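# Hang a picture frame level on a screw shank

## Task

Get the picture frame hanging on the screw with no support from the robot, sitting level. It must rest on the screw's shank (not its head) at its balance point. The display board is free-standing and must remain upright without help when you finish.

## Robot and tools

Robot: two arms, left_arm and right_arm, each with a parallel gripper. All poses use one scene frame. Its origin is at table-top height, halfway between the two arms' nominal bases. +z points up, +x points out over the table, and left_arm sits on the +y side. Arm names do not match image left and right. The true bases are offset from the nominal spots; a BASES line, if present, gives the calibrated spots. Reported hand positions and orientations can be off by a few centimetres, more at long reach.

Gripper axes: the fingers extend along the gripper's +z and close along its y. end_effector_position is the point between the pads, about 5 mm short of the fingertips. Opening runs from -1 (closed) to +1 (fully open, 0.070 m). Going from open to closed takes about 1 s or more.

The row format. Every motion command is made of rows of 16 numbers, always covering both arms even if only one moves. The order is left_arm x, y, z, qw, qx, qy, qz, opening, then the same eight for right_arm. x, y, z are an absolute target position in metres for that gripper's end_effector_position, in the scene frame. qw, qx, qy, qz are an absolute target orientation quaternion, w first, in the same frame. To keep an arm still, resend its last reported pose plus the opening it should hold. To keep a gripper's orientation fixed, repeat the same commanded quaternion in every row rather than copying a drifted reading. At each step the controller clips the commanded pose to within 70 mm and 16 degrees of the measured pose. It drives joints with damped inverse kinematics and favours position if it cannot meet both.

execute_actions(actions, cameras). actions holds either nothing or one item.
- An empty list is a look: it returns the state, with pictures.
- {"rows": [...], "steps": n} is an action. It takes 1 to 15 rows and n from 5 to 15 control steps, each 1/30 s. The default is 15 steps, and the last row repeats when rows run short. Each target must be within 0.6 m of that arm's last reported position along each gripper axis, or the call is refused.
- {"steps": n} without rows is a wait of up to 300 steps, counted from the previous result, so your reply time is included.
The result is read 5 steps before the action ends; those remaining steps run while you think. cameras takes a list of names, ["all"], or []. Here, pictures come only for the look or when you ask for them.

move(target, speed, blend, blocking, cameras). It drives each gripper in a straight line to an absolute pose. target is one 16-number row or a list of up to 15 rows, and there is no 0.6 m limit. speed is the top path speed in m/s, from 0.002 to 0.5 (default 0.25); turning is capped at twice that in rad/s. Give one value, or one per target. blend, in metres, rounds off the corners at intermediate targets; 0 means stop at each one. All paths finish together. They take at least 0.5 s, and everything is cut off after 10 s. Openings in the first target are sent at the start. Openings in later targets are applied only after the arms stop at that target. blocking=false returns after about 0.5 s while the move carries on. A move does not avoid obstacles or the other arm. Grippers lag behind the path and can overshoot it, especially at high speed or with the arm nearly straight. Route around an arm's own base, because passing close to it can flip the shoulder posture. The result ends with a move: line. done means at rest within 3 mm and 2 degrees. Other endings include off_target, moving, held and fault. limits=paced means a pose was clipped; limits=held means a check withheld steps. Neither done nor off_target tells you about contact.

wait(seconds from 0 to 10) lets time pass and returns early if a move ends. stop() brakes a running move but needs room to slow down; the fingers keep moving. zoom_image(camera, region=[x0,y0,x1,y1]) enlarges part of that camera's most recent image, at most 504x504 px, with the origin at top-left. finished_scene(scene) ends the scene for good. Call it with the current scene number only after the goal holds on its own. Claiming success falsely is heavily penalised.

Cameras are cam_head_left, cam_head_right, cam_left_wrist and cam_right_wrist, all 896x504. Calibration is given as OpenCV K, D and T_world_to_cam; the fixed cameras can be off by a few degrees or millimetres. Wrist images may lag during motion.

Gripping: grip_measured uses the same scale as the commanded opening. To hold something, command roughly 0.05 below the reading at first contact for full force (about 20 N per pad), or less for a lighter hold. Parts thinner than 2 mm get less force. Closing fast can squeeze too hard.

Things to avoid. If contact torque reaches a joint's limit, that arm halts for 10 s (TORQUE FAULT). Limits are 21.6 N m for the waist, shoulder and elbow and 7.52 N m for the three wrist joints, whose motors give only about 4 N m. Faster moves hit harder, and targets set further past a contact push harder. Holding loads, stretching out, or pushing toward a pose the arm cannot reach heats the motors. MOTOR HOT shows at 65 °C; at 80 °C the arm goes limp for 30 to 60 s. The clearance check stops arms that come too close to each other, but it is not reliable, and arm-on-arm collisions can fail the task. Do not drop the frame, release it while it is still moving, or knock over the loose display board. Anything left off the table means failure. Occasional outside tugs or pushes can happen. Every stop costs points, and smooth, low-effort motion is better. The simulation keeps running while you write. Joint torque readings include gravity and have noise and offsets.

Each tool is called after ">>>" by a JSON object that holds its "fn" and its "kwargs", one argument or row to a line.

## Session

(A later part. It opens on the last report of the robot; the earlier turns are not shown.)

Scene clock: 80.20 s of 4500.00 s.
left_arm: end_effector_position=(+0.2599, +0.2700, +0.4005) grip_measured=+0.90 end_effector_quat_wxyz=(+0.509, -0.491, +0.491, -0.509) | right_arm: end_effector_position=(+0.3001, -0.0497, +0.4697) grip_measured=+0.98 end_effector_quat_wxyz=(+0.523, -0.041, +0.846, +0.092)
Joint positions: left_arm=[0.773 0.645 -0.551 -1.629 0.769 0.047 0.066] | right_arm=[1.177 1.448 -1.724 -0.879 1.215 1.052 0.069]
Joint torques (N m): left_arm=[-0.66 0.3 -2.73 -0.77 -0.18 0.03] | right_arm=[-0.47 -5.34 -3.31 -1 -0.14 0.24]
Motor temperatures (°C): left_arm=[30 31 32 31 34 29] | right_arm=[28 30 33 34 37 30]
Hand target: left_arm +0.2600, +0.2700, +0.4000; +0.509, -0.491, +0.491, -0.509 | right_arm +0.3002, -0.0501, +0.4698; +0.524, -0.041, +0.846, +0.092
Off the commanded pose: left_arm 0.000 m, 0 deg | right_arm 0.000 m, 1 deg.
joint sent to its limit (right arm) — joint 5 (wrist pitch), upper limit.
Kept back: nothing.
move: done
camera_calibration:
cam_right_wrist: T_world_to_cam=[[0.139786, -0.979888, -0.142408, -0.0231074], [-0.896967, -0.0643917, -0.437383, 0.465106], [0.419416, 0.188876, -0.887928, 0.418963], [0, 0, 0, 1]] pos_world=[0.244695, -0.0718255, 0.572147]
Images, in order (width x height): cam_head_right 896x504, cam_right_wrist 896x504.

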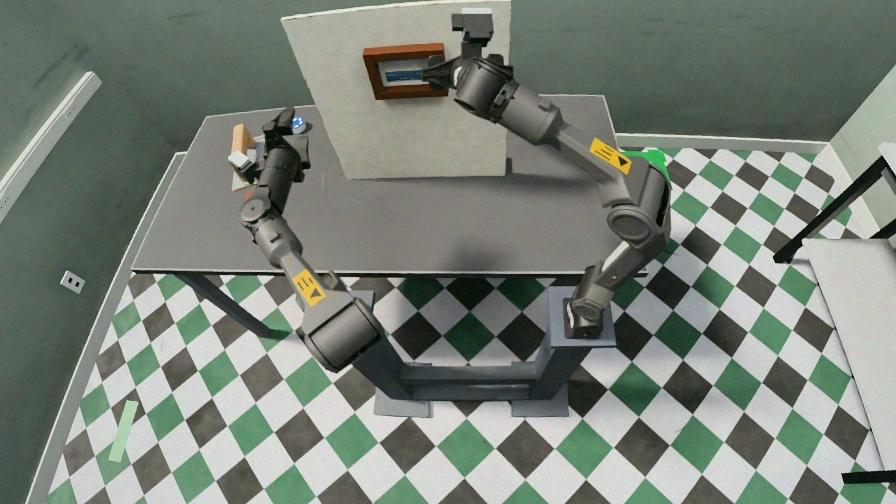

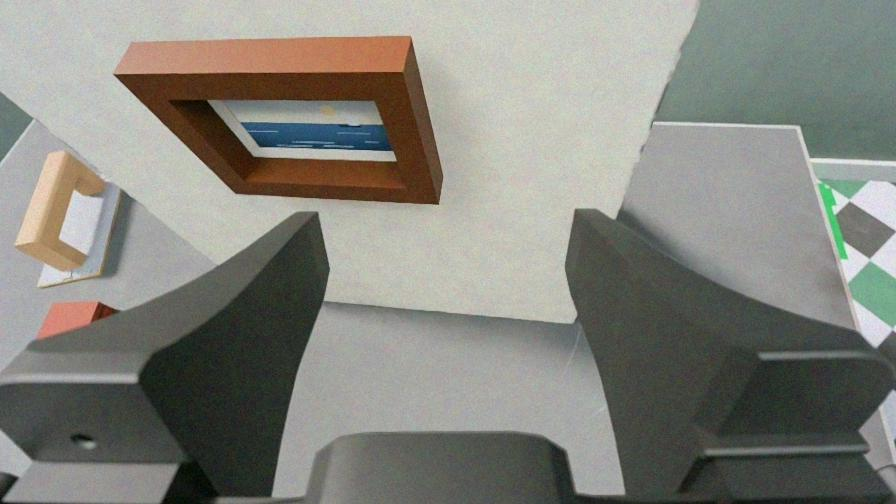

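>>> {"fn": "move", "kwargs": {
  "target": [0.26, 0.2700, 0.40, 0.5087, -0.4912, 0.4912, -0.5087, 0.9, 0.415, 0.09, 0.50, 0.52, -0.037, 0.849, 0.085, 1.0],
  "speed": 0.15,
  "cameras": ["cam_right_wrist", "cam_head_left"]
}}

Scene clock: 83.80 s of 4500.00 s.
left_arm: end_effector_position=(+0.2599, +0.2700, +0.4001) grip_measured=+0.90 end_effector_quat_wxyz=(+0.509, -0.491, +0.491, -0.509) | right_arm: end_effector_position=(+0.4148, +0.0898, +0.4993) grip_measured=+0.98 end_effector_quat_wxyz=(+0.599, -0.069, +0.783, +0.155)
Joint positions: left_arm=[0.773 0.645 -0.55 -1.629 0.769 0.047 0.066] | right_arm=[1.04 2.203 -2.796 -0.744 1.114 0.737 0.069]
Joint torques (N m): left_arm=[-0.79 -1.24 -2.71 -0.74 -0.19 0.09] | right_arm=[0.19 -10.34 -3.19 -0.6 -0.54 -0.13]
Motor temperatures (°C): left_arm=[30 31 32 31 34 29] | right_arm=[28 30 33 34 37 30]
Hand target: left_arm +0.2600, +0.2700, +0.4000; +0.509, -0.491, +0.491, -0.509 | right_arm +0.4147, +0.0895, +0.4995; +0.599, -0.069, +0.783, +0.154
Off the commanded pose: left_arm 0.000 m, 0 deg | right_arm 0.001 m, 15 deg.
elbow stopped short (right arm): the move would have taken joint 3 (elbow) straighter than the controller allows.
elbow read too straight (right arm): the controller reads joint 3 (elbow) straighter than it allows; while it does, the hand can move without a command.
Kept back: nothing.
move: off_target (right_arm)
camera_calibration:
cam_right_wrist: T_world_to_cam=[[0.272985, -0.942204, -0.194245, 0.0690153], [-0.786343, -0.102219, -0.609274, 0.633301], [0.554205, 0.319066, -0.7688, 0.243667], [0, 0, 0, 1]] pos_world=[0.34411, 0.0520162, 0.586591]
Images, in order (width x height): cam_head_left 896x504, cam_right_wrist 896x504.

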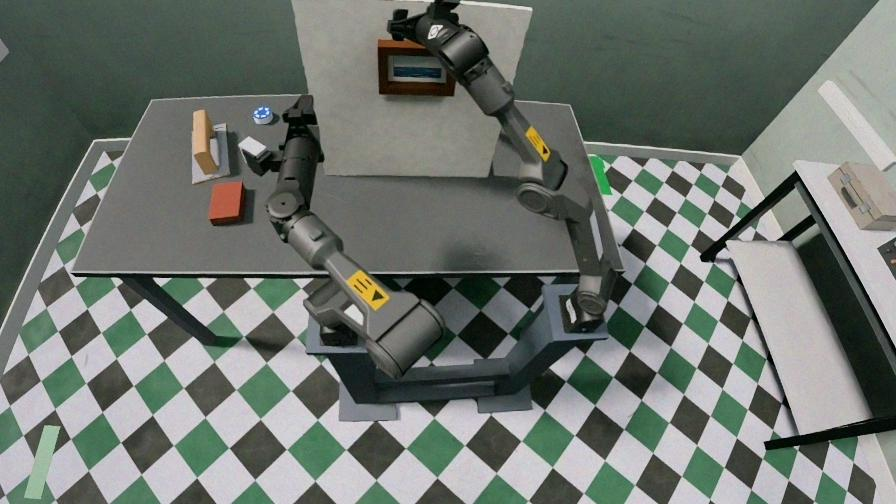

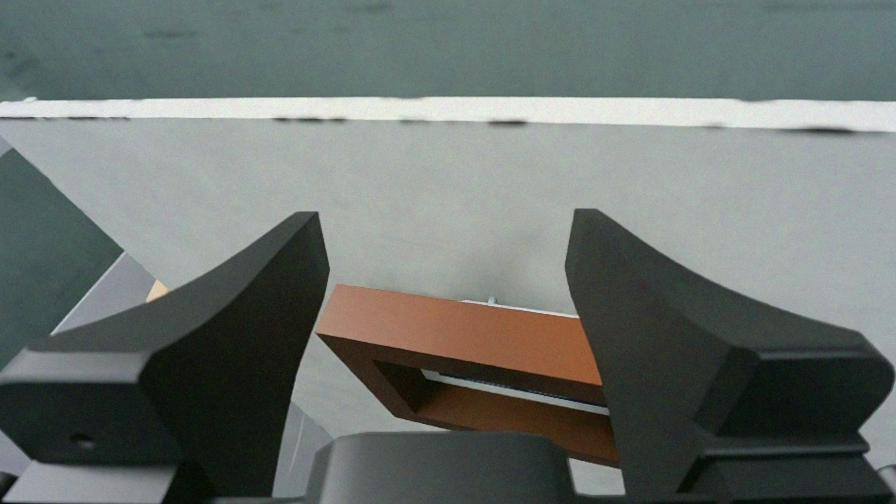

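>>> {"fn": "zoom_image", "kwargs": {
  "camera": "cam_right_wrist",
  "region": [430, 270, 590, 340]
}}

>>> {"fn": "zoom_image", "kwargs": {
  "camera": "cam_right_wrist",
  "region": [460, 280, 520, 320]
}}

Scaled by 3.150 from the camera's 896x504 image, which has a finer 1280x720 frame.

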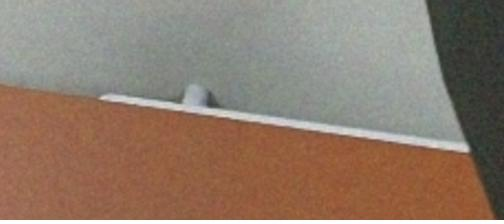

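Scaled by 8.400 from the camera's 896x504 image, which has a finer 1280x720 frame.

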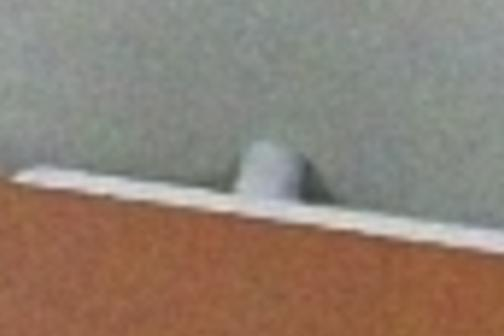

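>>> {"fn": "zoom_image", "kwargs": {
  "camera": "cam_right_wrist",
  "region": [300, 270, 420, 345]
}}

>>> {"fn": "zoom_image", "kwargs": {
  "camera": "cam_right_wrist",
  "region": [360, 350, 480, 430]
}}

>>> {"fn": "zoom_image", "kwargs": {
  "camera": "cam_right_wrist",
  "region": [540, 300, 640, 480]
}}

Scaled by 4.200 from the camera's 896x504 image, which has a finer 1280x720 frame.

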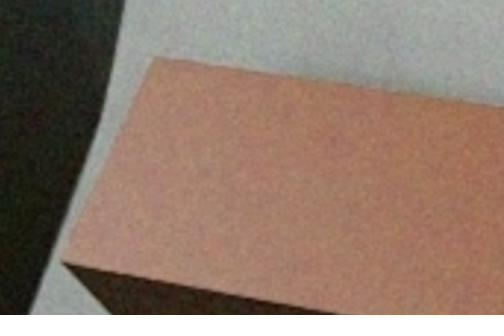

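Scaled by 4.200 from the camera's 896x504 image, which has a finer 1280x720 frame.

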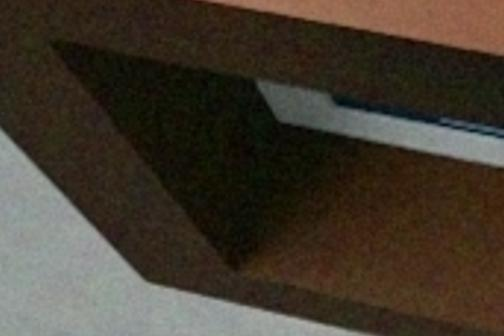

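Scaled by 2.800 from the camera's 896x504 image, which has a finer 1280x720 frame.

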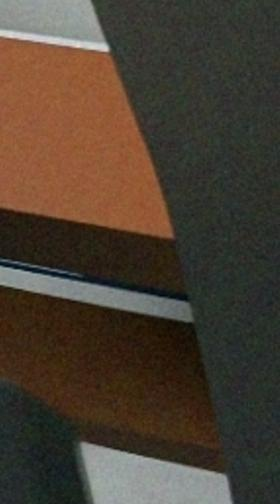

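>>> {"fn": "move", "kwargs": {
  "target": [
    [0.28, 0.2300, 0.46, 0.2566, 0.1261, 0.9576, -0.0338, 0.0, 0.30, -0.08, 0.46, 0.52, -0.037, 0.849, 0.085, 1.0],
    [0.34, 0.13, 0.52, 0.2566, 0.1261, 0.9576, -0.0338, 0.0, 0.25, -0.22, 0.32, 0.52, -0.037, 0.849, 0.085, 1.0]
  ],
  "speed": 0.25,
  "cameras": ["cam_left_wrist", "cam_head_right"]
}}

Scene clock: 100.13 s of 4500.00 s.
left_arm: end_effector_position=(+0.3406, +0.1294, +0.5193) grip_measured=+0.00 end_effector_quat_wxyz=(+0.489, +0.118, +0.861, -0.077) | right_arm: end_effector_position=(+0.2499, -0.2200, +0.3196) grip_measured=+0.98 end_effector_quat_wxyz=(+0.520, -0.037, +0.849, +0.085)
Joint positions: left_arm=[-0.32 1.376 -1.977 0.031 1.223 -0.048 0.035] | right_arm=[0.81 0.715 -0.67 -0.8 0.754 1.047 0.069]
Joint torques (N m): left_arm=[0.8 -4.87 -1.57 -0.03 -0.6 -0.17] | right_arm=[0.24 0.42 -4.84 -0.8 -0.47 0.22]
Motor temperatures (°C): left_arm=[30 31 32 31 34 29] | right_arm=[28 31 32 34 37 30]
Hand target: left_arm +0.3400, +0.1300, +0.5196; +0.490, +0.117, +0.861, -0.077 | right_arm +0.2500, -0.2200, +0.3200; +0.520, -0.037, +0.849, +0.085
Off the commanded pose: left_arm 0.001 m, 29 deg; orientation clipped | right_arm 0.000 m, 0 deg.
joint sent to its limit (left arm) — joint 5 (wrist pitch), upper limit.
Kept back: nothing.
move: off_target (left_arm); limits=paced
camera_calibration:
cam_left_wrist: T_world_to_cam=[[-0.264118, -0.964481, -0.00433143, 0.220557], [-0.871442, 0.24056, -0.427456, 0.488198], [0.413315, -0.109124, -0.904026, 0.464527], [0, 0, 0, 1]] pos_world=[0.291694, 0.145973, 0.629583]
Images, in order (width x height): cam_head_right 896x504, cam_left_wrist 896x504.

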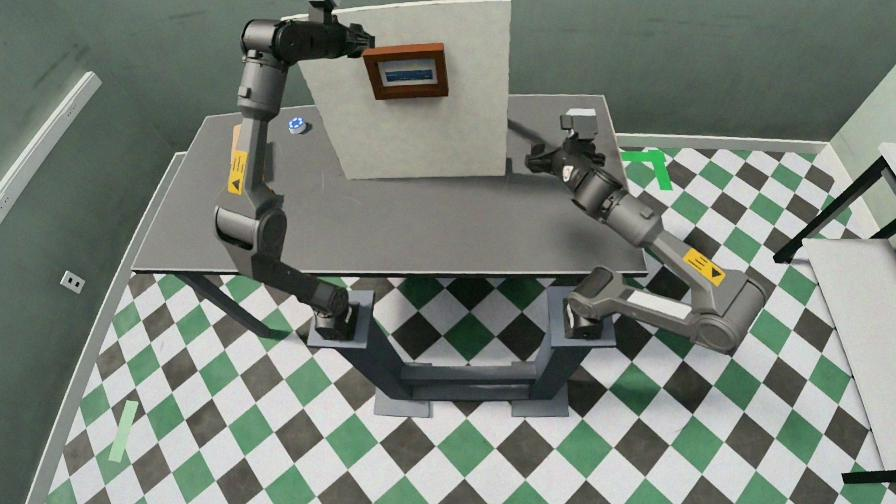

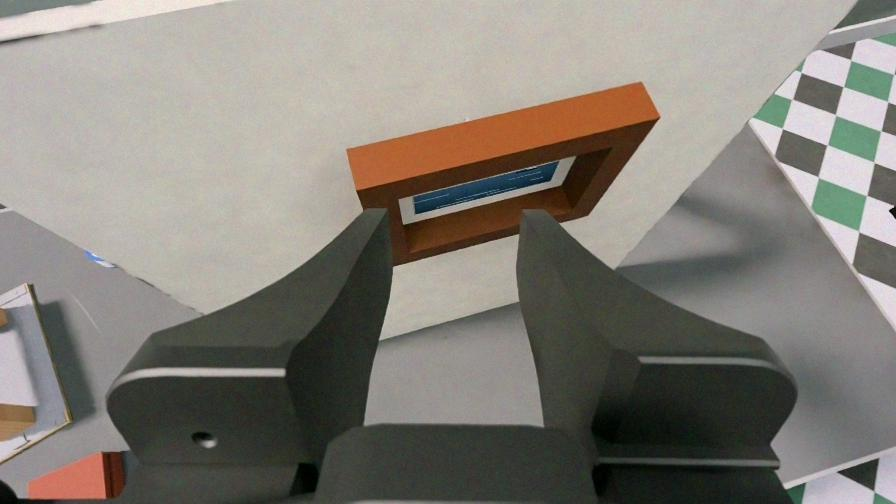

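>>> {"fn": "execute_actions", "kwargs": {
  "actions": [],
  "cameras": ["cam_left_wrist", "cam_head_left", "cam_right_wrist"]
}}

>>> {"fn": "zoom_image", "kwargs": {
  "camera": "cam_left_wrist",
  "region": [420, 90, 520, 146]
}}

Scene clock: 101.03 s of 4500.00 s.
left_arm: end_effector_position=(+0.3401, +0.1299, +0.5196) grip_measured=+0.00 end_effector_quat_wxyz=(+0.490, +0.117, +0.861, -0.077) | right_arm: end_effector_position=(+0.2499, -0.2200, +0.3196) grip_measured=+0.98 end_effector_quat_wxyz=(+0.520, -0.037, +0.849, +0.085)
Joint positions: left_arm=[-0.32 1.374 -1.976 0.031 1.223 -0.048 0.035] | right_arm=[0.81 0.715 -0.67 -0.8 0.754 1.047 0.069]
Joint torques (N m): left_arm=[0.51 -4.92 -1.75 -0.18 -0.49 -0.19] | right_arm=[0.71 0.67 -4.81 -0.78 -0.32 0.25]
Motor temperatures (°C): left_arm=[30 31 32 31 34 29] | right_arm=[28 31 32 34 37 30]
Hand target: left_arm +0.3400, +0.1300, +0.5196; +0.490, +0.117, +0.861, -0.077 | right_arm +0.2500, -0.2200, +0.3200; +0.520, -0.037, +0.849, +0.085
Off the commanded pose: left_arm 0.000 m, 29 deg; orientation clipped | right_arm 0.000 m, 0 deg.
Steps of this call (1-27: nothing new was sent). Readings (end_effector_position of left_arm | right_arm):
1: (+0.3403, +0.1295, +0.5193) | (+0.2499, -0.2200, +0.3196)
2: (+0.3404, +0.1298, +0.5193) | (+0.2499, -0.2200, +0.3196)
4: (+0.3404, +0.1298, +0.5193) | (+0.2499, -0.2200, +0.3196)
8: (+0.3401, +0.1299, +0.5196) | (+0.2499, -0.2200, +0.3196)
27: the state above
camera_calibration:
cam_left_wrist: T_world_to_cam=[[-0.263273, -0.964712, -0.00427734, 0.220614], [-0.871277, 0.239673, -0.428291, 0.488311], [0.414203, -0.109031, -0.903631, 0.46453], [0, 0, 0, 1]] pos_world=[0.291126, 0.146442, 0.629846]
cam_right_wrist: T_world_to_cam=[[0.125003, -0.982881, -0.135349, -0.203547], [-0.902152, -0.0558258, -0.427792, 0.343604], [0.412913, 0.175581, -0.893686, 0.3394], [0, 0, 0, 1]] pos_world=[0.195284, -0.240472, 0.422758]
Images, in order (width x height): cam_head_left 896x504, cam_left_wrist 896x504, cam_right_wrist 896x504.

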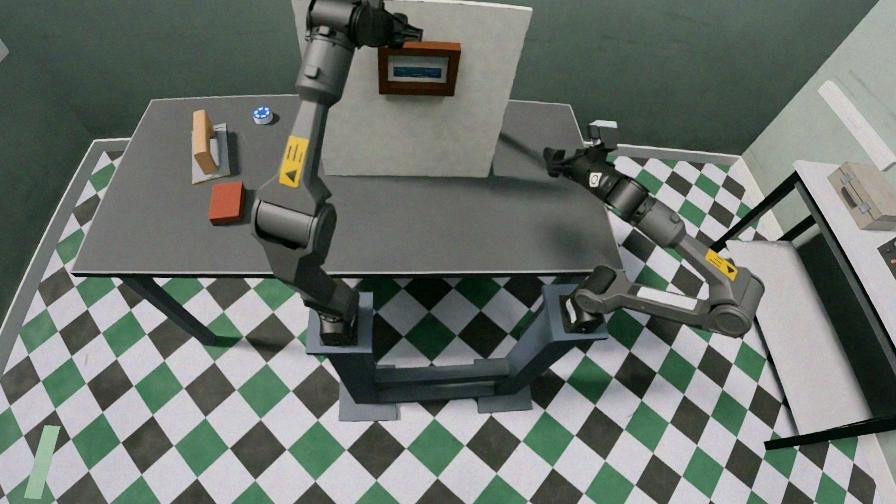

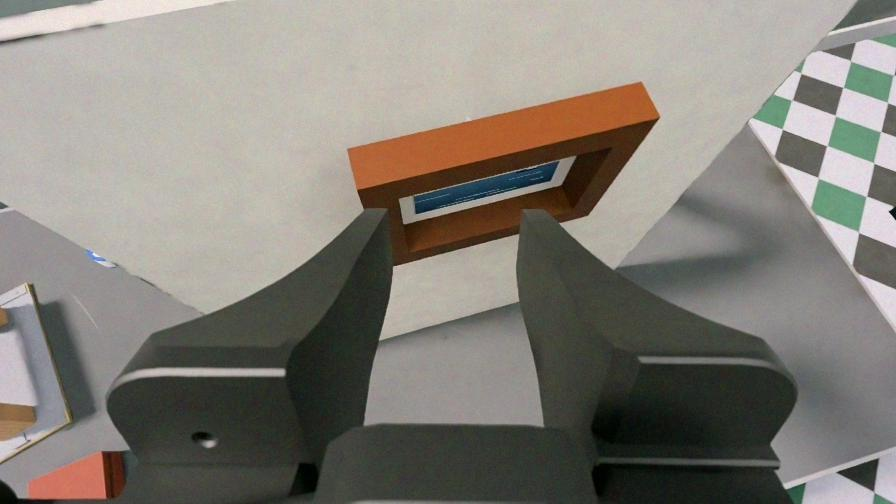

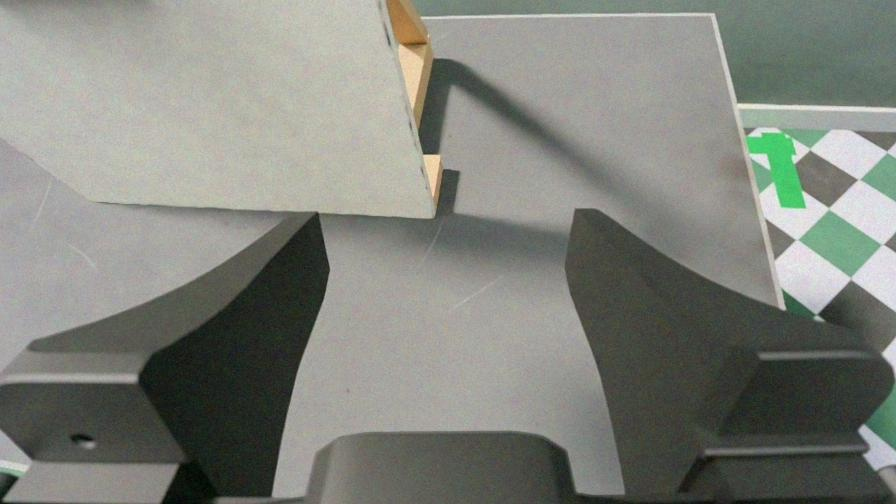

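Scaled by 5.040 from the camera's 896x504 image, which has a finer 1280x720 frame.

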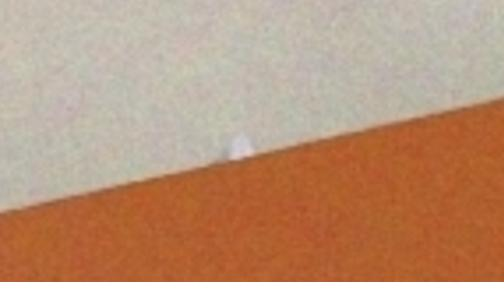

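>>> {"fn": "move", "kwargs": {
  "target": [0.415, 0.10, 0.555, 0.49, 0.117, 0.861, -0.077, 0.0, 0.25, -0.22, 0.32, 0.52, -0.037, 0.849, 0.085, 1.0],
  "speed": 0.1,
  "cameras": ["cam_left_wrist"]
}}

Scene clock: 102.80 s of 4500.00 s.
left_arm: end_effector_position=(+0.4156, +0.0999, +0.5540) grip_measured=+0.00 end_effector_quat_wxyz=(+0.540, +0.114, +0.830, -0.086) | right_arm: end_effector_position=(+0.2500, -0.2200, +0.3197) grip_measured=+0.98 end_effector_quat_wxyz=(+0.520, -0.037, +0.849, +0.085)
Joint positions: left_arm=[-0.337 1.697 -2.418 0.046 1.223 -0.057 0.035] | right_arm=[0.81 0.715 -0.67 -0.801 0.754 1.047 0.069]
Joint torques (N m): left_arm=[-0.66 -6.94 -1.56 0.16 -0.33 -0.2] | right_arm=[0.66 1.26 -4.79 -0.78 -0.32 0.24]
Motor temperatures (°C): left_arm=[30 31 32 31 34 29] | right_arm=[28 31 32 34 37 30]
Hand target: left_arm +0.4149, +0.1001, +0.5545; +0.540, +0.114, +0.829, -0.087 | right_arm +0.2500, -0.2200, +0.3200; +0.520, -0.037, +0.849, +0.085
Off the commanded pose: left_arm 0.001 m, 7 deg | right_arm 0.000 m, 0 deg.
joint sent to its limit (left arm) — joint 5 (wrist pitch), upper limit.
Kept back: nothing.
move: off_target (left_arm)
camera_calibration:
cam_left_wrist: T_world_to_cam=[[-0.265759, -0.964039, 0.000785815, 0.20989], [-0.815958, 0.224503, -0.532739, 0.6124], [0.513405, -0.142221, -0.846279, 0.391371], [0, 0, 0, 1]] pos_world=[0.354541, 0.120518, 0.657293]
Images, in order (width x height): cam_left_wrist 896x504.

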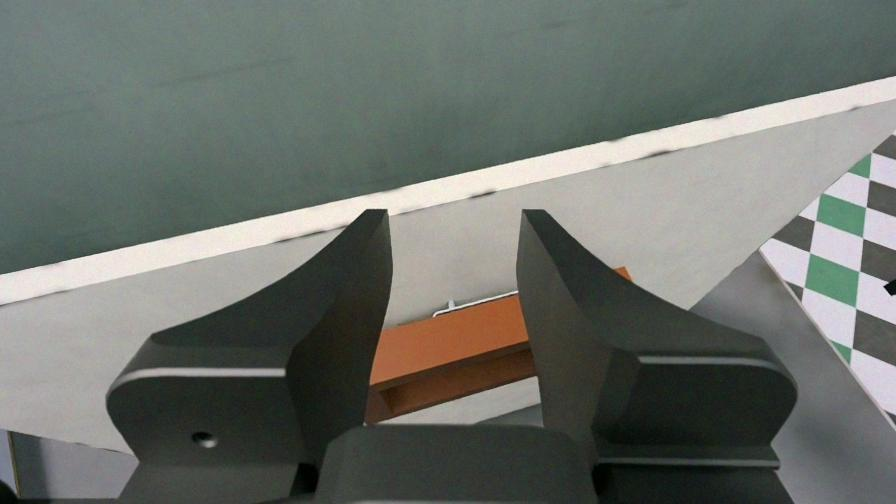

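>>> {"fn": "zoom_image", "kwargs": {
  "camera": "cam_left_wrist",
  "region": [420, 275, 530, 337]
}}

Scaled by 4.582 from the camera's 896x504 image, which has a finer 1280x720 frame.

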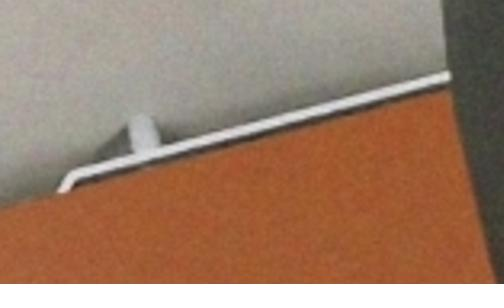

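>>> {"fn": "move", "kwargs": {
  "target": [0.458, 0.0855, 0.592, 0.54, 0.114, 0.83, -0.086, 0.6, 0.25, -0.22, 0.32, 0.52, -0.037, 0.849, 0.085, 1.0],
  "speed": 0.1,
  "cameras": ["cam_left_wrist"]
}}

Scene clock: 105.23 s of 4500.00 s.
left_arm: end_effector_position=(+0.4583, +0.0854, +0.5906) grip_measured=+0.60 end_effector_quat_wxyz=(+0.617, +0.107, +0.773, -0.100) | right_arm: end_effector_position=(+0.2500, -0.2200, +0.3197) grip_measured=+0.98 end_effector_quat_wxyz=(+0.520, -0.037, +0.849, +0.085)
Joint positions: left_arm=[-0.334 1.931 -2.797 0.043 1.175 -0.048 0.056] | right_arm=[0.81 0.715 -0.67 -0.801 0.754 1.047 0.069]
Joint torques (N m): left_arm=[0.34 -8.17 -0.88 -0.15 -1.24 0.03] | right_arm=[0.7 1.31 -4.78 -0.77 -0.33 0.22]
Motor temperatures (°C): left_arm=[30 31 32 31 34 29] | right_arm=[28 31 32 34 37 30]
Hand target: left_arm +0.4577, +0.0856, +0.5914; +0.617, +0.107, +0.773, -0.100 | right_arm +0.2500, -0.2200, +0.3200; +0.520, -0.037, +0.849, +0.085
Off the commanded pose: left_arm 0.001 m, 11 deg | right_arm 0.000 m, 0 deg.
elbow stopped short (left arm): the move would have taken joint 3 (elbow) straighter than the controller allows.
Kept back: nothing.
move: off_target (left_arm)
camera_calibration:
cam_left_wrist: T_world_to_cam=[[-0.269678, -0.96293, 0.00628357, 0.205624], [-0.702722, 0.192334, -0.684974, 0.710774], [0.658374, -0.189138, -0.72854, 0.266437], [0, 0, 0, 1]] pos_world=[0.379513, 0.111689, 0.679679]
Images, in order (width x height): cam_left_wrist 896x504.

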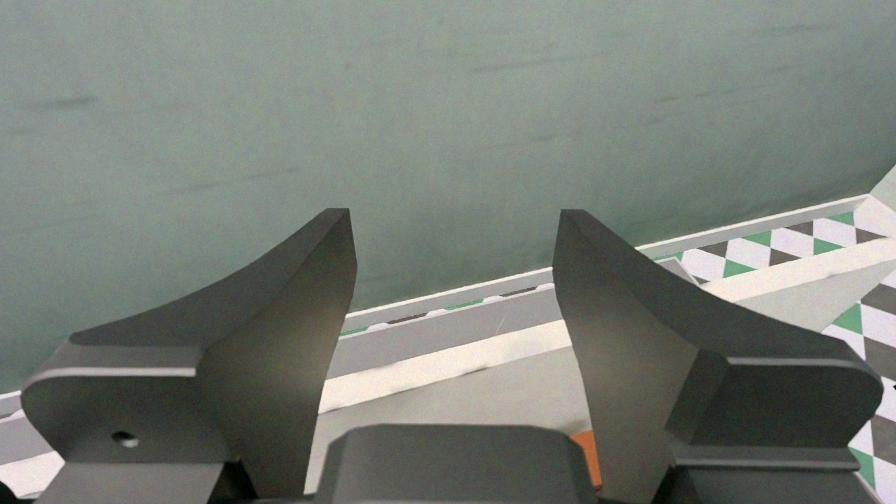

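>>> {"fn": "move", "kwargs": {
  "target": [0.425, 0.10, 0.545, 0.49, 0.117, 0.861, -0.077, 0.9, 0.25, -0.22, 0.32, 0.52, -0.037, 0.849, 0.085, 1.0],
  "speed": 0.1,
  "cameras": ["cam_left_wrist"]
}}

Scene clock: 107.80 s of 4500.00 s.
left_arm: end_effector_position=(+0.4247, +0.0999, +0.5444) grip_measured=+0.90 end_effector_quat_wxyz=(+0.531, +0.115, +0.835, -0.084) | right_arm: end_effector_position=(+0.2500, -0.2200, +0.3197) grip_measured=+0.98 end_effector_quat_wxyz=(+0.520, -0.037, +0.849, +0.085)
Joint positions: left_arm=[-0.325 1.72 -2.42 0.035 1.223 -0.048 0.066] | right_arm=[0.81 0.715 -0.67 -0.801 0.754 1.047 0.069]
Joint torques (N m): left_arm=[0.27 -6.55 -2.59 -0.16 -0.69 -0.13] | right_arm=[0.66 1.28 -4.74 -0.76 -0.33 0.19]
Motor temperatures (°C): left_arm=[30 31 32 31 34 29] | right_arm=[28 31 33 34 37 30]
Hand target: left_arm +0.4249, +0.1000, +0.5445; +0.531, +0.114, +0.835, -0.084 | right_arm +0.2500, -0.2200, +0.3200; +0.520, -0.037, +0.849, +0.085
Off the commanded pose: left_arm 0.001 m, 6 deg | right_arm 0.000 m, 0 deg.
elbow stopped short (left arm): the move would have taken joint 3 (elbow) straighter than the controller allows.
joint sent to its limit (left arm) — joint 5 (wrist pitch), upper limit.
Kept back: nothing.
move: off_target (left_arm)
camera_calibration:
cam_left_wrist: T_world_to_cam=[[-0.265143, -0.964209, -0.000679448, 0.212842], [-0.826802, 0.22772, -0.514337, 0.608953], [0.496083, -0.135811, -0.857588, 0.391502], [0, 0, 0, 1]] pos_world=[0.365699, 0.119723, 0.649099]
Images, in order (width x height): cam_left_wrist 896x504.

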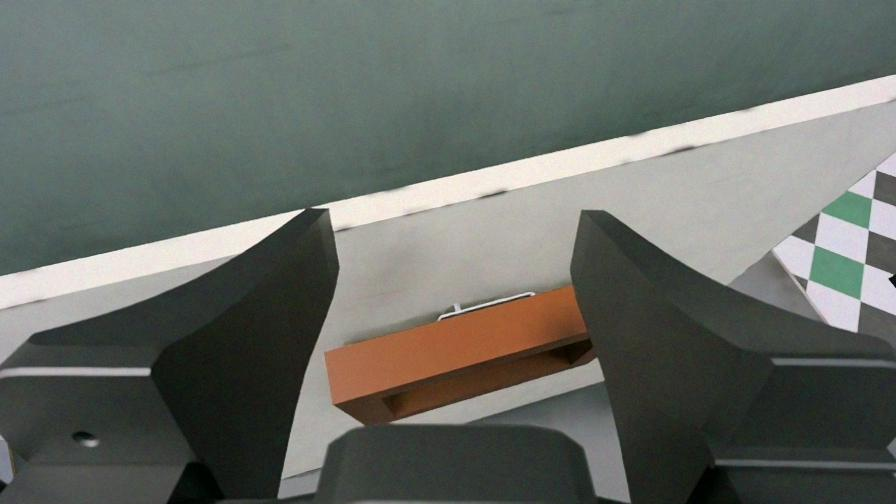

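>>> {"fn": "zoom_image", "kwargs": {
  "camera": "cam_left_wrist",
  "region": [434, 290, 490, 322]
}}

>>> {"fn": "zoom_image", "kwargs": {
  "camera": "cam_left_wrist",
  "region": [420, 275, 560, 353]
}}

Scaled by 9.000 from the camera's 896x504 image, which has a finer 1280x720 frame.

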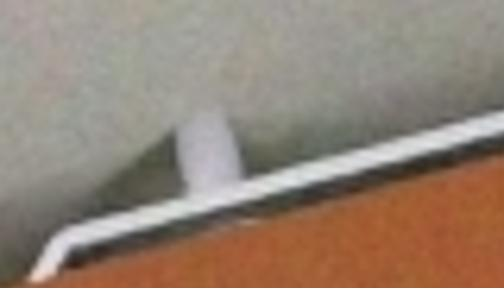

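Scaled by 3.600 from the camera's 896x504 image, which has a finer 1280x720 frame.

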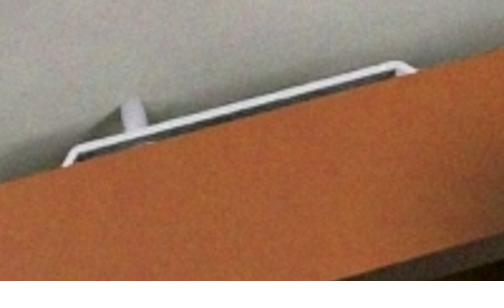

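>>> {"fn": "zoom_image", "kwargs": {
  "camera": "cam_left_wrist",
  "region": [446, 298, 474, 318]
}}

Scaled by 18.000 from the camera's 896x504 image, which has a finer 1280x720 frame.

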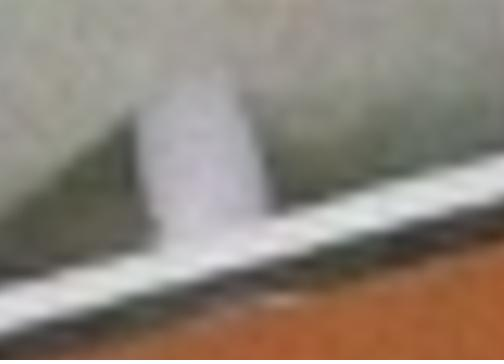

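>>> {"fn": "move", "kwargs": {
  "target": [
    [0.30, 0.17, 0.54, 0.5087, -0.0, 0.861, 0.0, 0.9, 0.25, -0.22, 0.32, 0.52, -0.037, 0.849, 0.085, 0.0],
    [0.26, 0.27, 0.45, 0.60, 0.0, 0.80, 0.0, 0.9, 0.32, -0.14, 0.48, 0.6272, -0.3265, 0.6272, 0.3265, 0.0]
  ],
  "speed": [0.12, 0.15],
  "blend": 0.04,
  "cameras": ["cam_right_wrist", "cam_head_right"]
}}

Scene clock: 116.13 s of 4500.00 s.
left_arm: end_effector_position=(+0.2594, +0.2697, +0.4506) grip_measured=+0.90 end_effector_quat_wxyz=(+0.601, +0.001, +0.799, +0.001) | right_arm: end_effector_position=(+0.3201, -0.1397, +0.4800) grip_measured=+0.00 end_effector_quat_wxyz=(+0.627, -0.327, +0.627, +0.327)
Joint positions: left_arm=[0.662 0.792 -1.081 -0.828 0.921 0.796 0.066] | right_arm=[-0.072 1.195 -1.146 1.55 1.058 -1.527 0.035]
Joint torques (N m): left_arm=[-0.53 0.21 -2.38 -0.49 -0.95 -0.16] | right_arm=[-0.45 -3.67 -3.58 0.82 -0.18 0.17]
Motor temperatures (°C): left_arm=[30 31 32 31 34 29] | right_arm=[28 30 33 34 37 30]
Hand target: left_arm +0.2600, +0.2700, +0.4500; +0.600, +0.000, +0.800, +0.000 | right_arm +0.3200, -0.1400, +0.4800; +0.627, -0.327, +0.627, +0.327
Off the commanded pose: left_arm 0.001 m, 0 deg | right_arm 0.000 m, 0 deg.
Kept back: nothing.
move: done; blend cut to 0 m at target 1
camera_calibration:
cam_right_wrist: T_world_to_cam=[[0.813734, -0.579912, -0.0392366, -0.321972], [-0.379522, -0.478992, -0.791536, 0.428236], [0.440227, 0.658991, -0.609861, 0.362228], [0, 0, 0, 1]] pos_world=[0.265062, -0.220299, 0.547241]
Images, in order (width x height): cam_head_right 896x504, cam_right_wrist 896x504.

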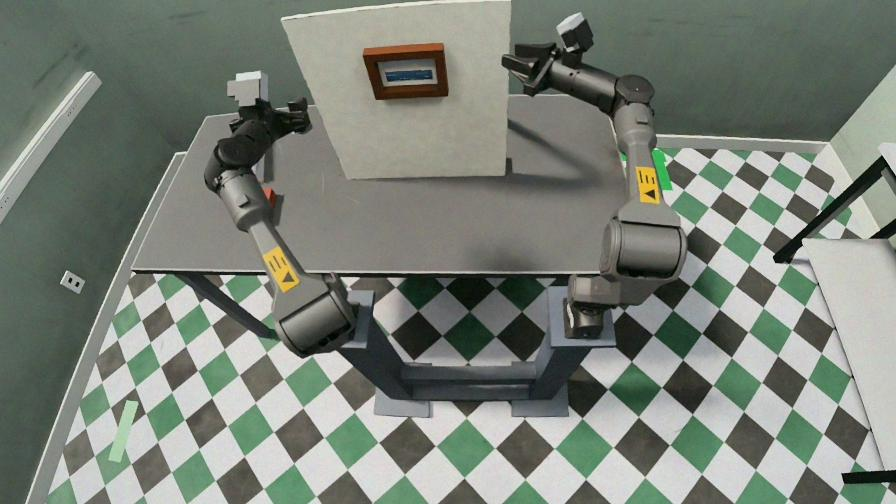

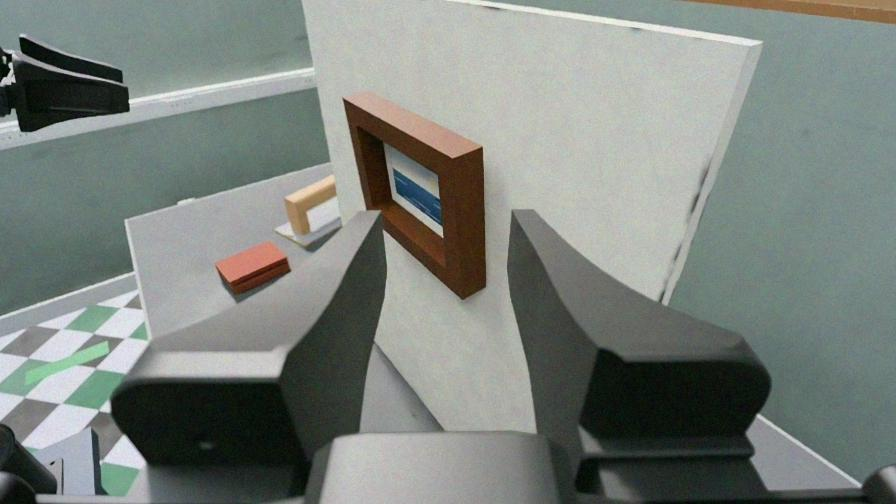

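>>> {"fn": "move", "kwargs": {
  "target": [0.26, 0.27, 0.45, 0.60, 0.0, 0.80, 0.0, 0.9, 0.37, -0.09, 0.50, 0.5964, -0.3799, 0.5964, 0.3799, -1.0],
  "speed": 0.12,
  "cameras": ["cam_right_wrist"]
}}

Scene clock: 118.20 s of 4500.00 s.
left_arm: end_effector_position=(+0.2598, +0.2700, +0.4501) grip_measured=+0.90 end_effector_quat_wxyz=(+0.600, +0.000, +0.800, +0.000) | right_arm: end_effector_position=(+0.3706, -0.0900, +0.5000) grip_measured=-1.00 end_effector_quat_wxyz=(+0.596, -0.380, +0.596, +0.380)
Joint positions: left_arm=[0.662 0.794 -1.081 -0.828 0.921 0.796 0.066] | right_arm=[0.074 1.496 -1.496 1.525 1.086 -1.471 0]
Joint torques (N m): left_arm=[-0.84 0.27 -2.33 -0.42 -1.13 -0.19] | right_arm=[-0.19 -6.06 -3.55 0.91 0.01 0.01]
Motor temperatures (°C): left_arm=[30 31 32 31 34 29] | right_arm=[28 30 33 34 37 30]
Hand target: left_arm +0.2600, +0.2700, +0.4500; +0.600, +0.000, +0.800, +0.000 | right_arm +0.3700, -0.0900, +0.5000; +0.596, -0.380, +0.596, +0.380
Off the commanded pose: left_arm 0.000 m, 0 deg | right_arm 0.001 m, 0 deg.
Kept back: nothing.
move: done
camera_calibration:
cam_right_wrist: T_world_to_cam=[[0.901101, -0.431838, -0.0391473, -0.352559], [-0.291729, -0.536985, -0.791544, 0.449282], [0.320797, 0.724681, -0.609858, 0.369633], [0, 0, 0, 1]] pos_world=[0.330183, -0.178857, 0.567248]
Images, in order (width x height): cam_right_wrist 896x504.

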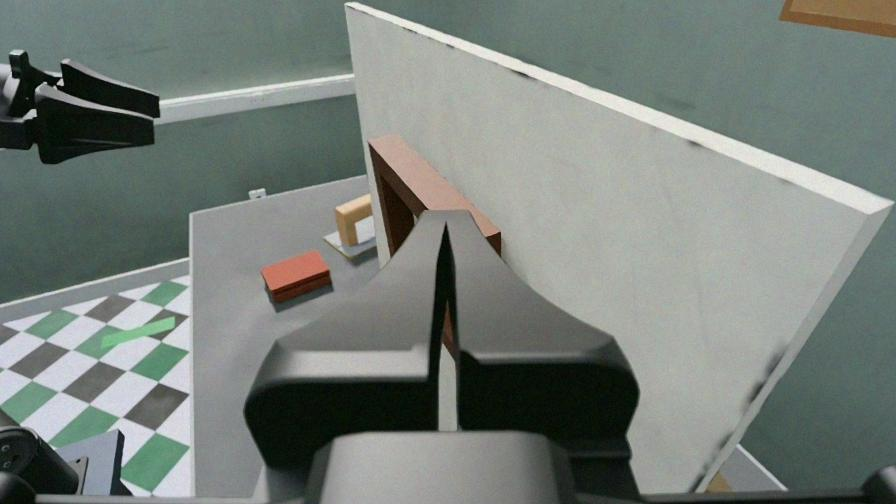

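>>> {"fn": "move", "kwargs": {
  "target": [0.26, 0.27, 0.45, 0.60, 0.0, 0.80, 0.0, 0.9, 0.398, -0.08, 0.54, 0.5964, -0.3799, 0.5964, 0.3799, -1.0],
  "speed": 0.08,
  "cameras": ["cam_right_wrist"]
}}

Scene clock: 119.47 s of 4500.00 s.
left_arm: end_effector_position=(+0.2598, +0.2700, +0.4501) grip_measured=+0.90 end_effector_quat_wxyz=(+0.600, +0.000, +0.800, +0.000) | right_arm: end_effector_position=(+0.3982, -0.0802, +0.5404) grip_measured=-1.00 end_effector_quat_wxyz=(+0.597, -0.380, +0.596, +0.380)
Joint positions: left_arm=[0.662 0.794 -1.081 -0.828 0.921 0.796 0.066] | right_arm=[0.102 1.64 -1.83 1.418 1.076 -1.256 0]
Joint torques (N m): left_arm=[-0.86 0.12 -2.22 -0.41 -1.12 -0.19] | right_arm=[0.51 -5.99 -3.44 0.93 -0.15 -0.12]
Motor temperatures (°C): left_arm=[29 31 32 31 34 29] | right_arm=[28 30 33 34 37 30]
Hand target: left_arm +0.2600, +0.2700, +0.4500; +0.600, +0.000, +0.800, +0.000 | right_arm +0.3980, -0.0800, +0.5400; +0.596, -0.380, +0.596, +0.380
Off the commanded pose: left_arm 0.000 m, 0 deg | right_arm 0.001 m, 0 deg.
Kept back: nothing.
move: done
camera_calibration:
cam_right_wrist: T_world_to_cam=[[0.900928, -0.432276, -0.0382822, -0.372091], [-0.291257, -0.536903, -0.791773, 0.494524], [0.321711, 0.724481, -0.609614, 0.377788], [0, 0, 0, 1]] pos_world=[0.357722, -0.169035, 0.607611]
Images, in order (width x height): cam_right_wrist 896x504.

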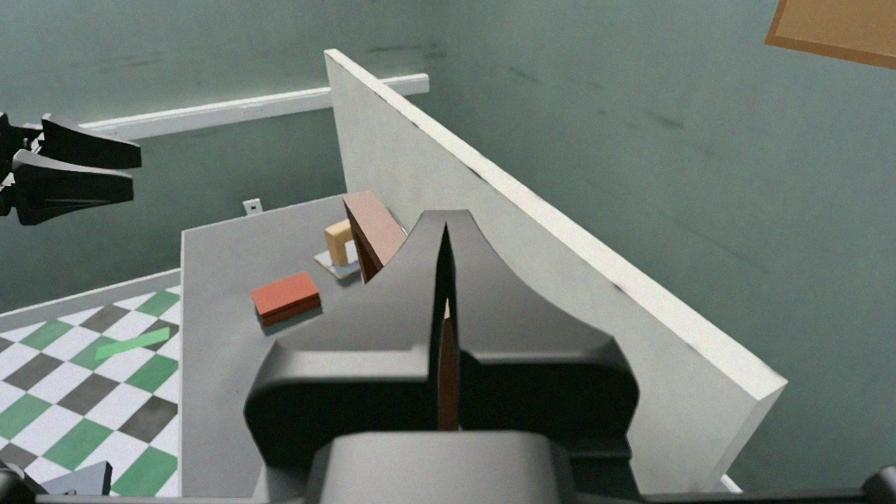

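>>> {"fn": "zoom_image", "kwargs": {
  "camera": "cam_right_wrist",
  "region": [340, 180, 430, 231]
}}

>>> {"fn": "zoom_image", "kwargs": {
  "camera": "cam_right_wrist",
  "region": [385, 210, 425, 250]
}}

Scaled by 5.600 from the camera's 896x504 image, which has a finer 1280x720 frame.

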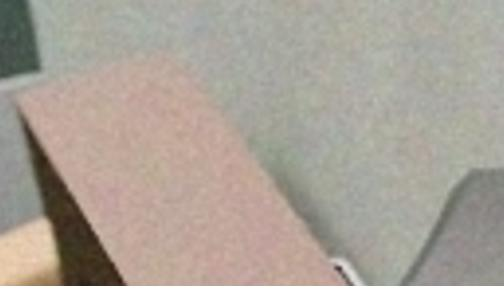

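Scaled by 12.600 from the camera's 896x504 image, which has a finer 1280x720 frame.

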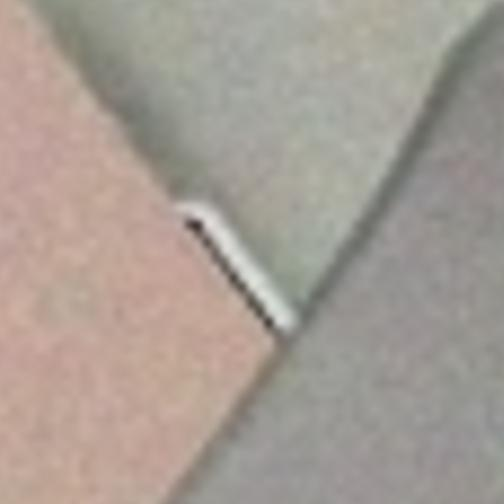

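>>> {"fn": "move", "kwargs": {
  "target": [0.26, 0.27, 0.45, 0.60, 0.0, 0.80, 0.0, 0.9, 0.424, -0.075, 0.552, 0.6272, -0.3265, 0.6272, 0.3265, -1.0],
  "speed": 0.08,
  "cameras": ["cam_right_wrist"]
}}

Scene clock: 121.43 s of 4500.00 s.
left_arm: end_effector_position=(+0.2598, +0.2700, +0.4501) grip_measured=+0.90 end_effector_quat_wxyz=(+0.600, +0.000, +0.800, +0.000) | right_arm: end_effector_position=(+0.4241, -0.0750, +0.5521) grip_measured=-1.00 end_effector_quat_wxyz=(+0.627, -0.326, +0.627, +0.326)
Joint positions: left_arm=[0.662 0.794 -1.081 -0.828 0.921 0.796 0.067] | right_arm=[0.189 1.641 -1.882 1.264 0.844 -1.126 0]
Joint torques (N m): left_arm=[-0.71 0.2 -2.47 -0.43 -1.08 -0.18] | right_arm=[-0.17 -5.26 -4.26 0.81 -0.23 -0.13]
Motor temperatures (°C): left_arm=[29 31 32 31 34 29] | right_arm=[28 30 33 34 37 30]
Hand target: left_arm +0.2600, +0.2700, +0.4500; +0.600, +0.000, +0.800, +0.000 | right_arm +0.4240, -0.0750, +0.5520; +0.627, -0.327, +0.627, +0.326
Off the commanded pose: left_arm 0.000 m, 0 deg | right_arm 0.000 m, 0 deg.
Kept back: nothing.
move: done
camera_calibration:
cam_right_wrist: T_world_to_cam=[[0.812132, -0.582198, -0.0385503, -0.366191], [-0.380514, -0.47839, -0.791425, 0.556139], [0.442324, 0.65741, -0.61005, 0.316889], [0, 0, 0, 1]] pos_world=[0.368846, -0.155471, 0.619344]
Images, in order (width x height): cam_right_wrist 896x504.

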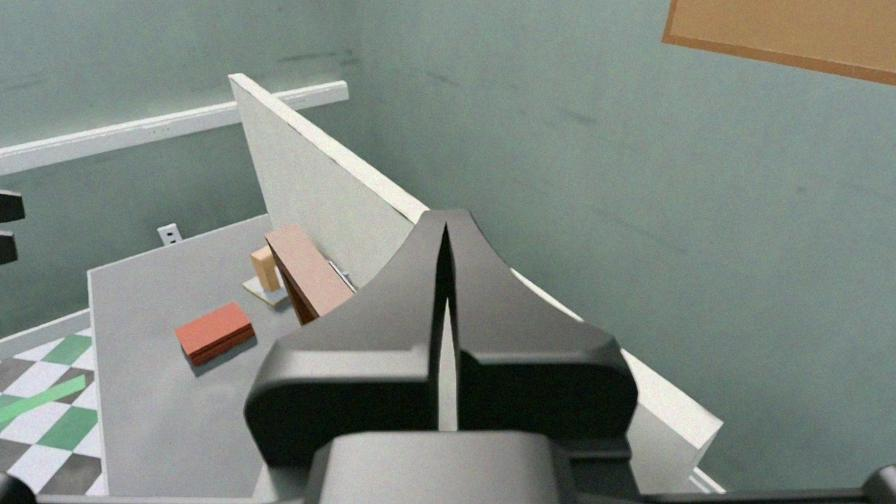

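>>> {"fn": "zoom_image", "kwargs": {
  "camera": "cam_right_wrist",
  "region": [320, 252, 364, 296]
}}

>>> {"fn": "zoom_image", "kwargs": {
  "camera": "cam_right_wrist",
  "region": [334, 262, 354, 282]
}}

Scaled by 11.455 from the camera's 896x504 image, which has a finer 1280x720 frame.

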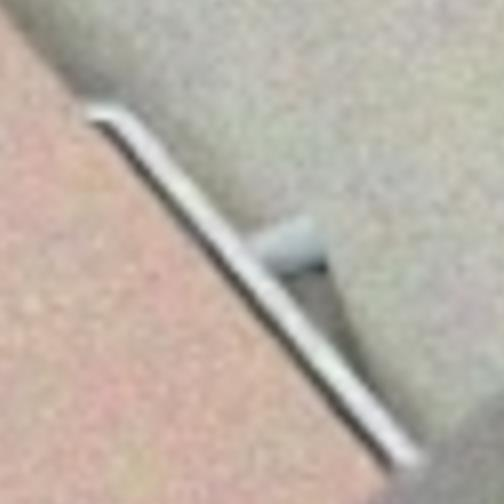

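Scaled by 25.200 from the camera's 896x504 image, which has a finer 1280x720 frame.

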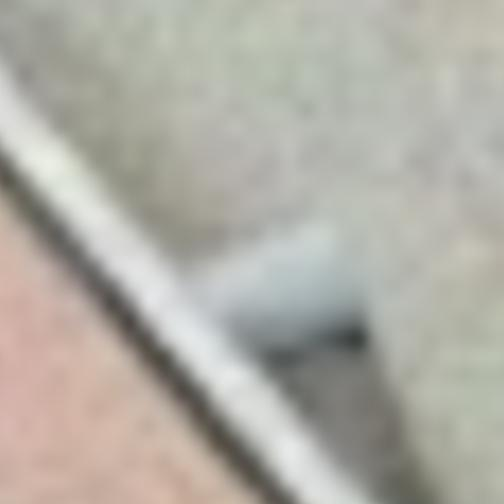

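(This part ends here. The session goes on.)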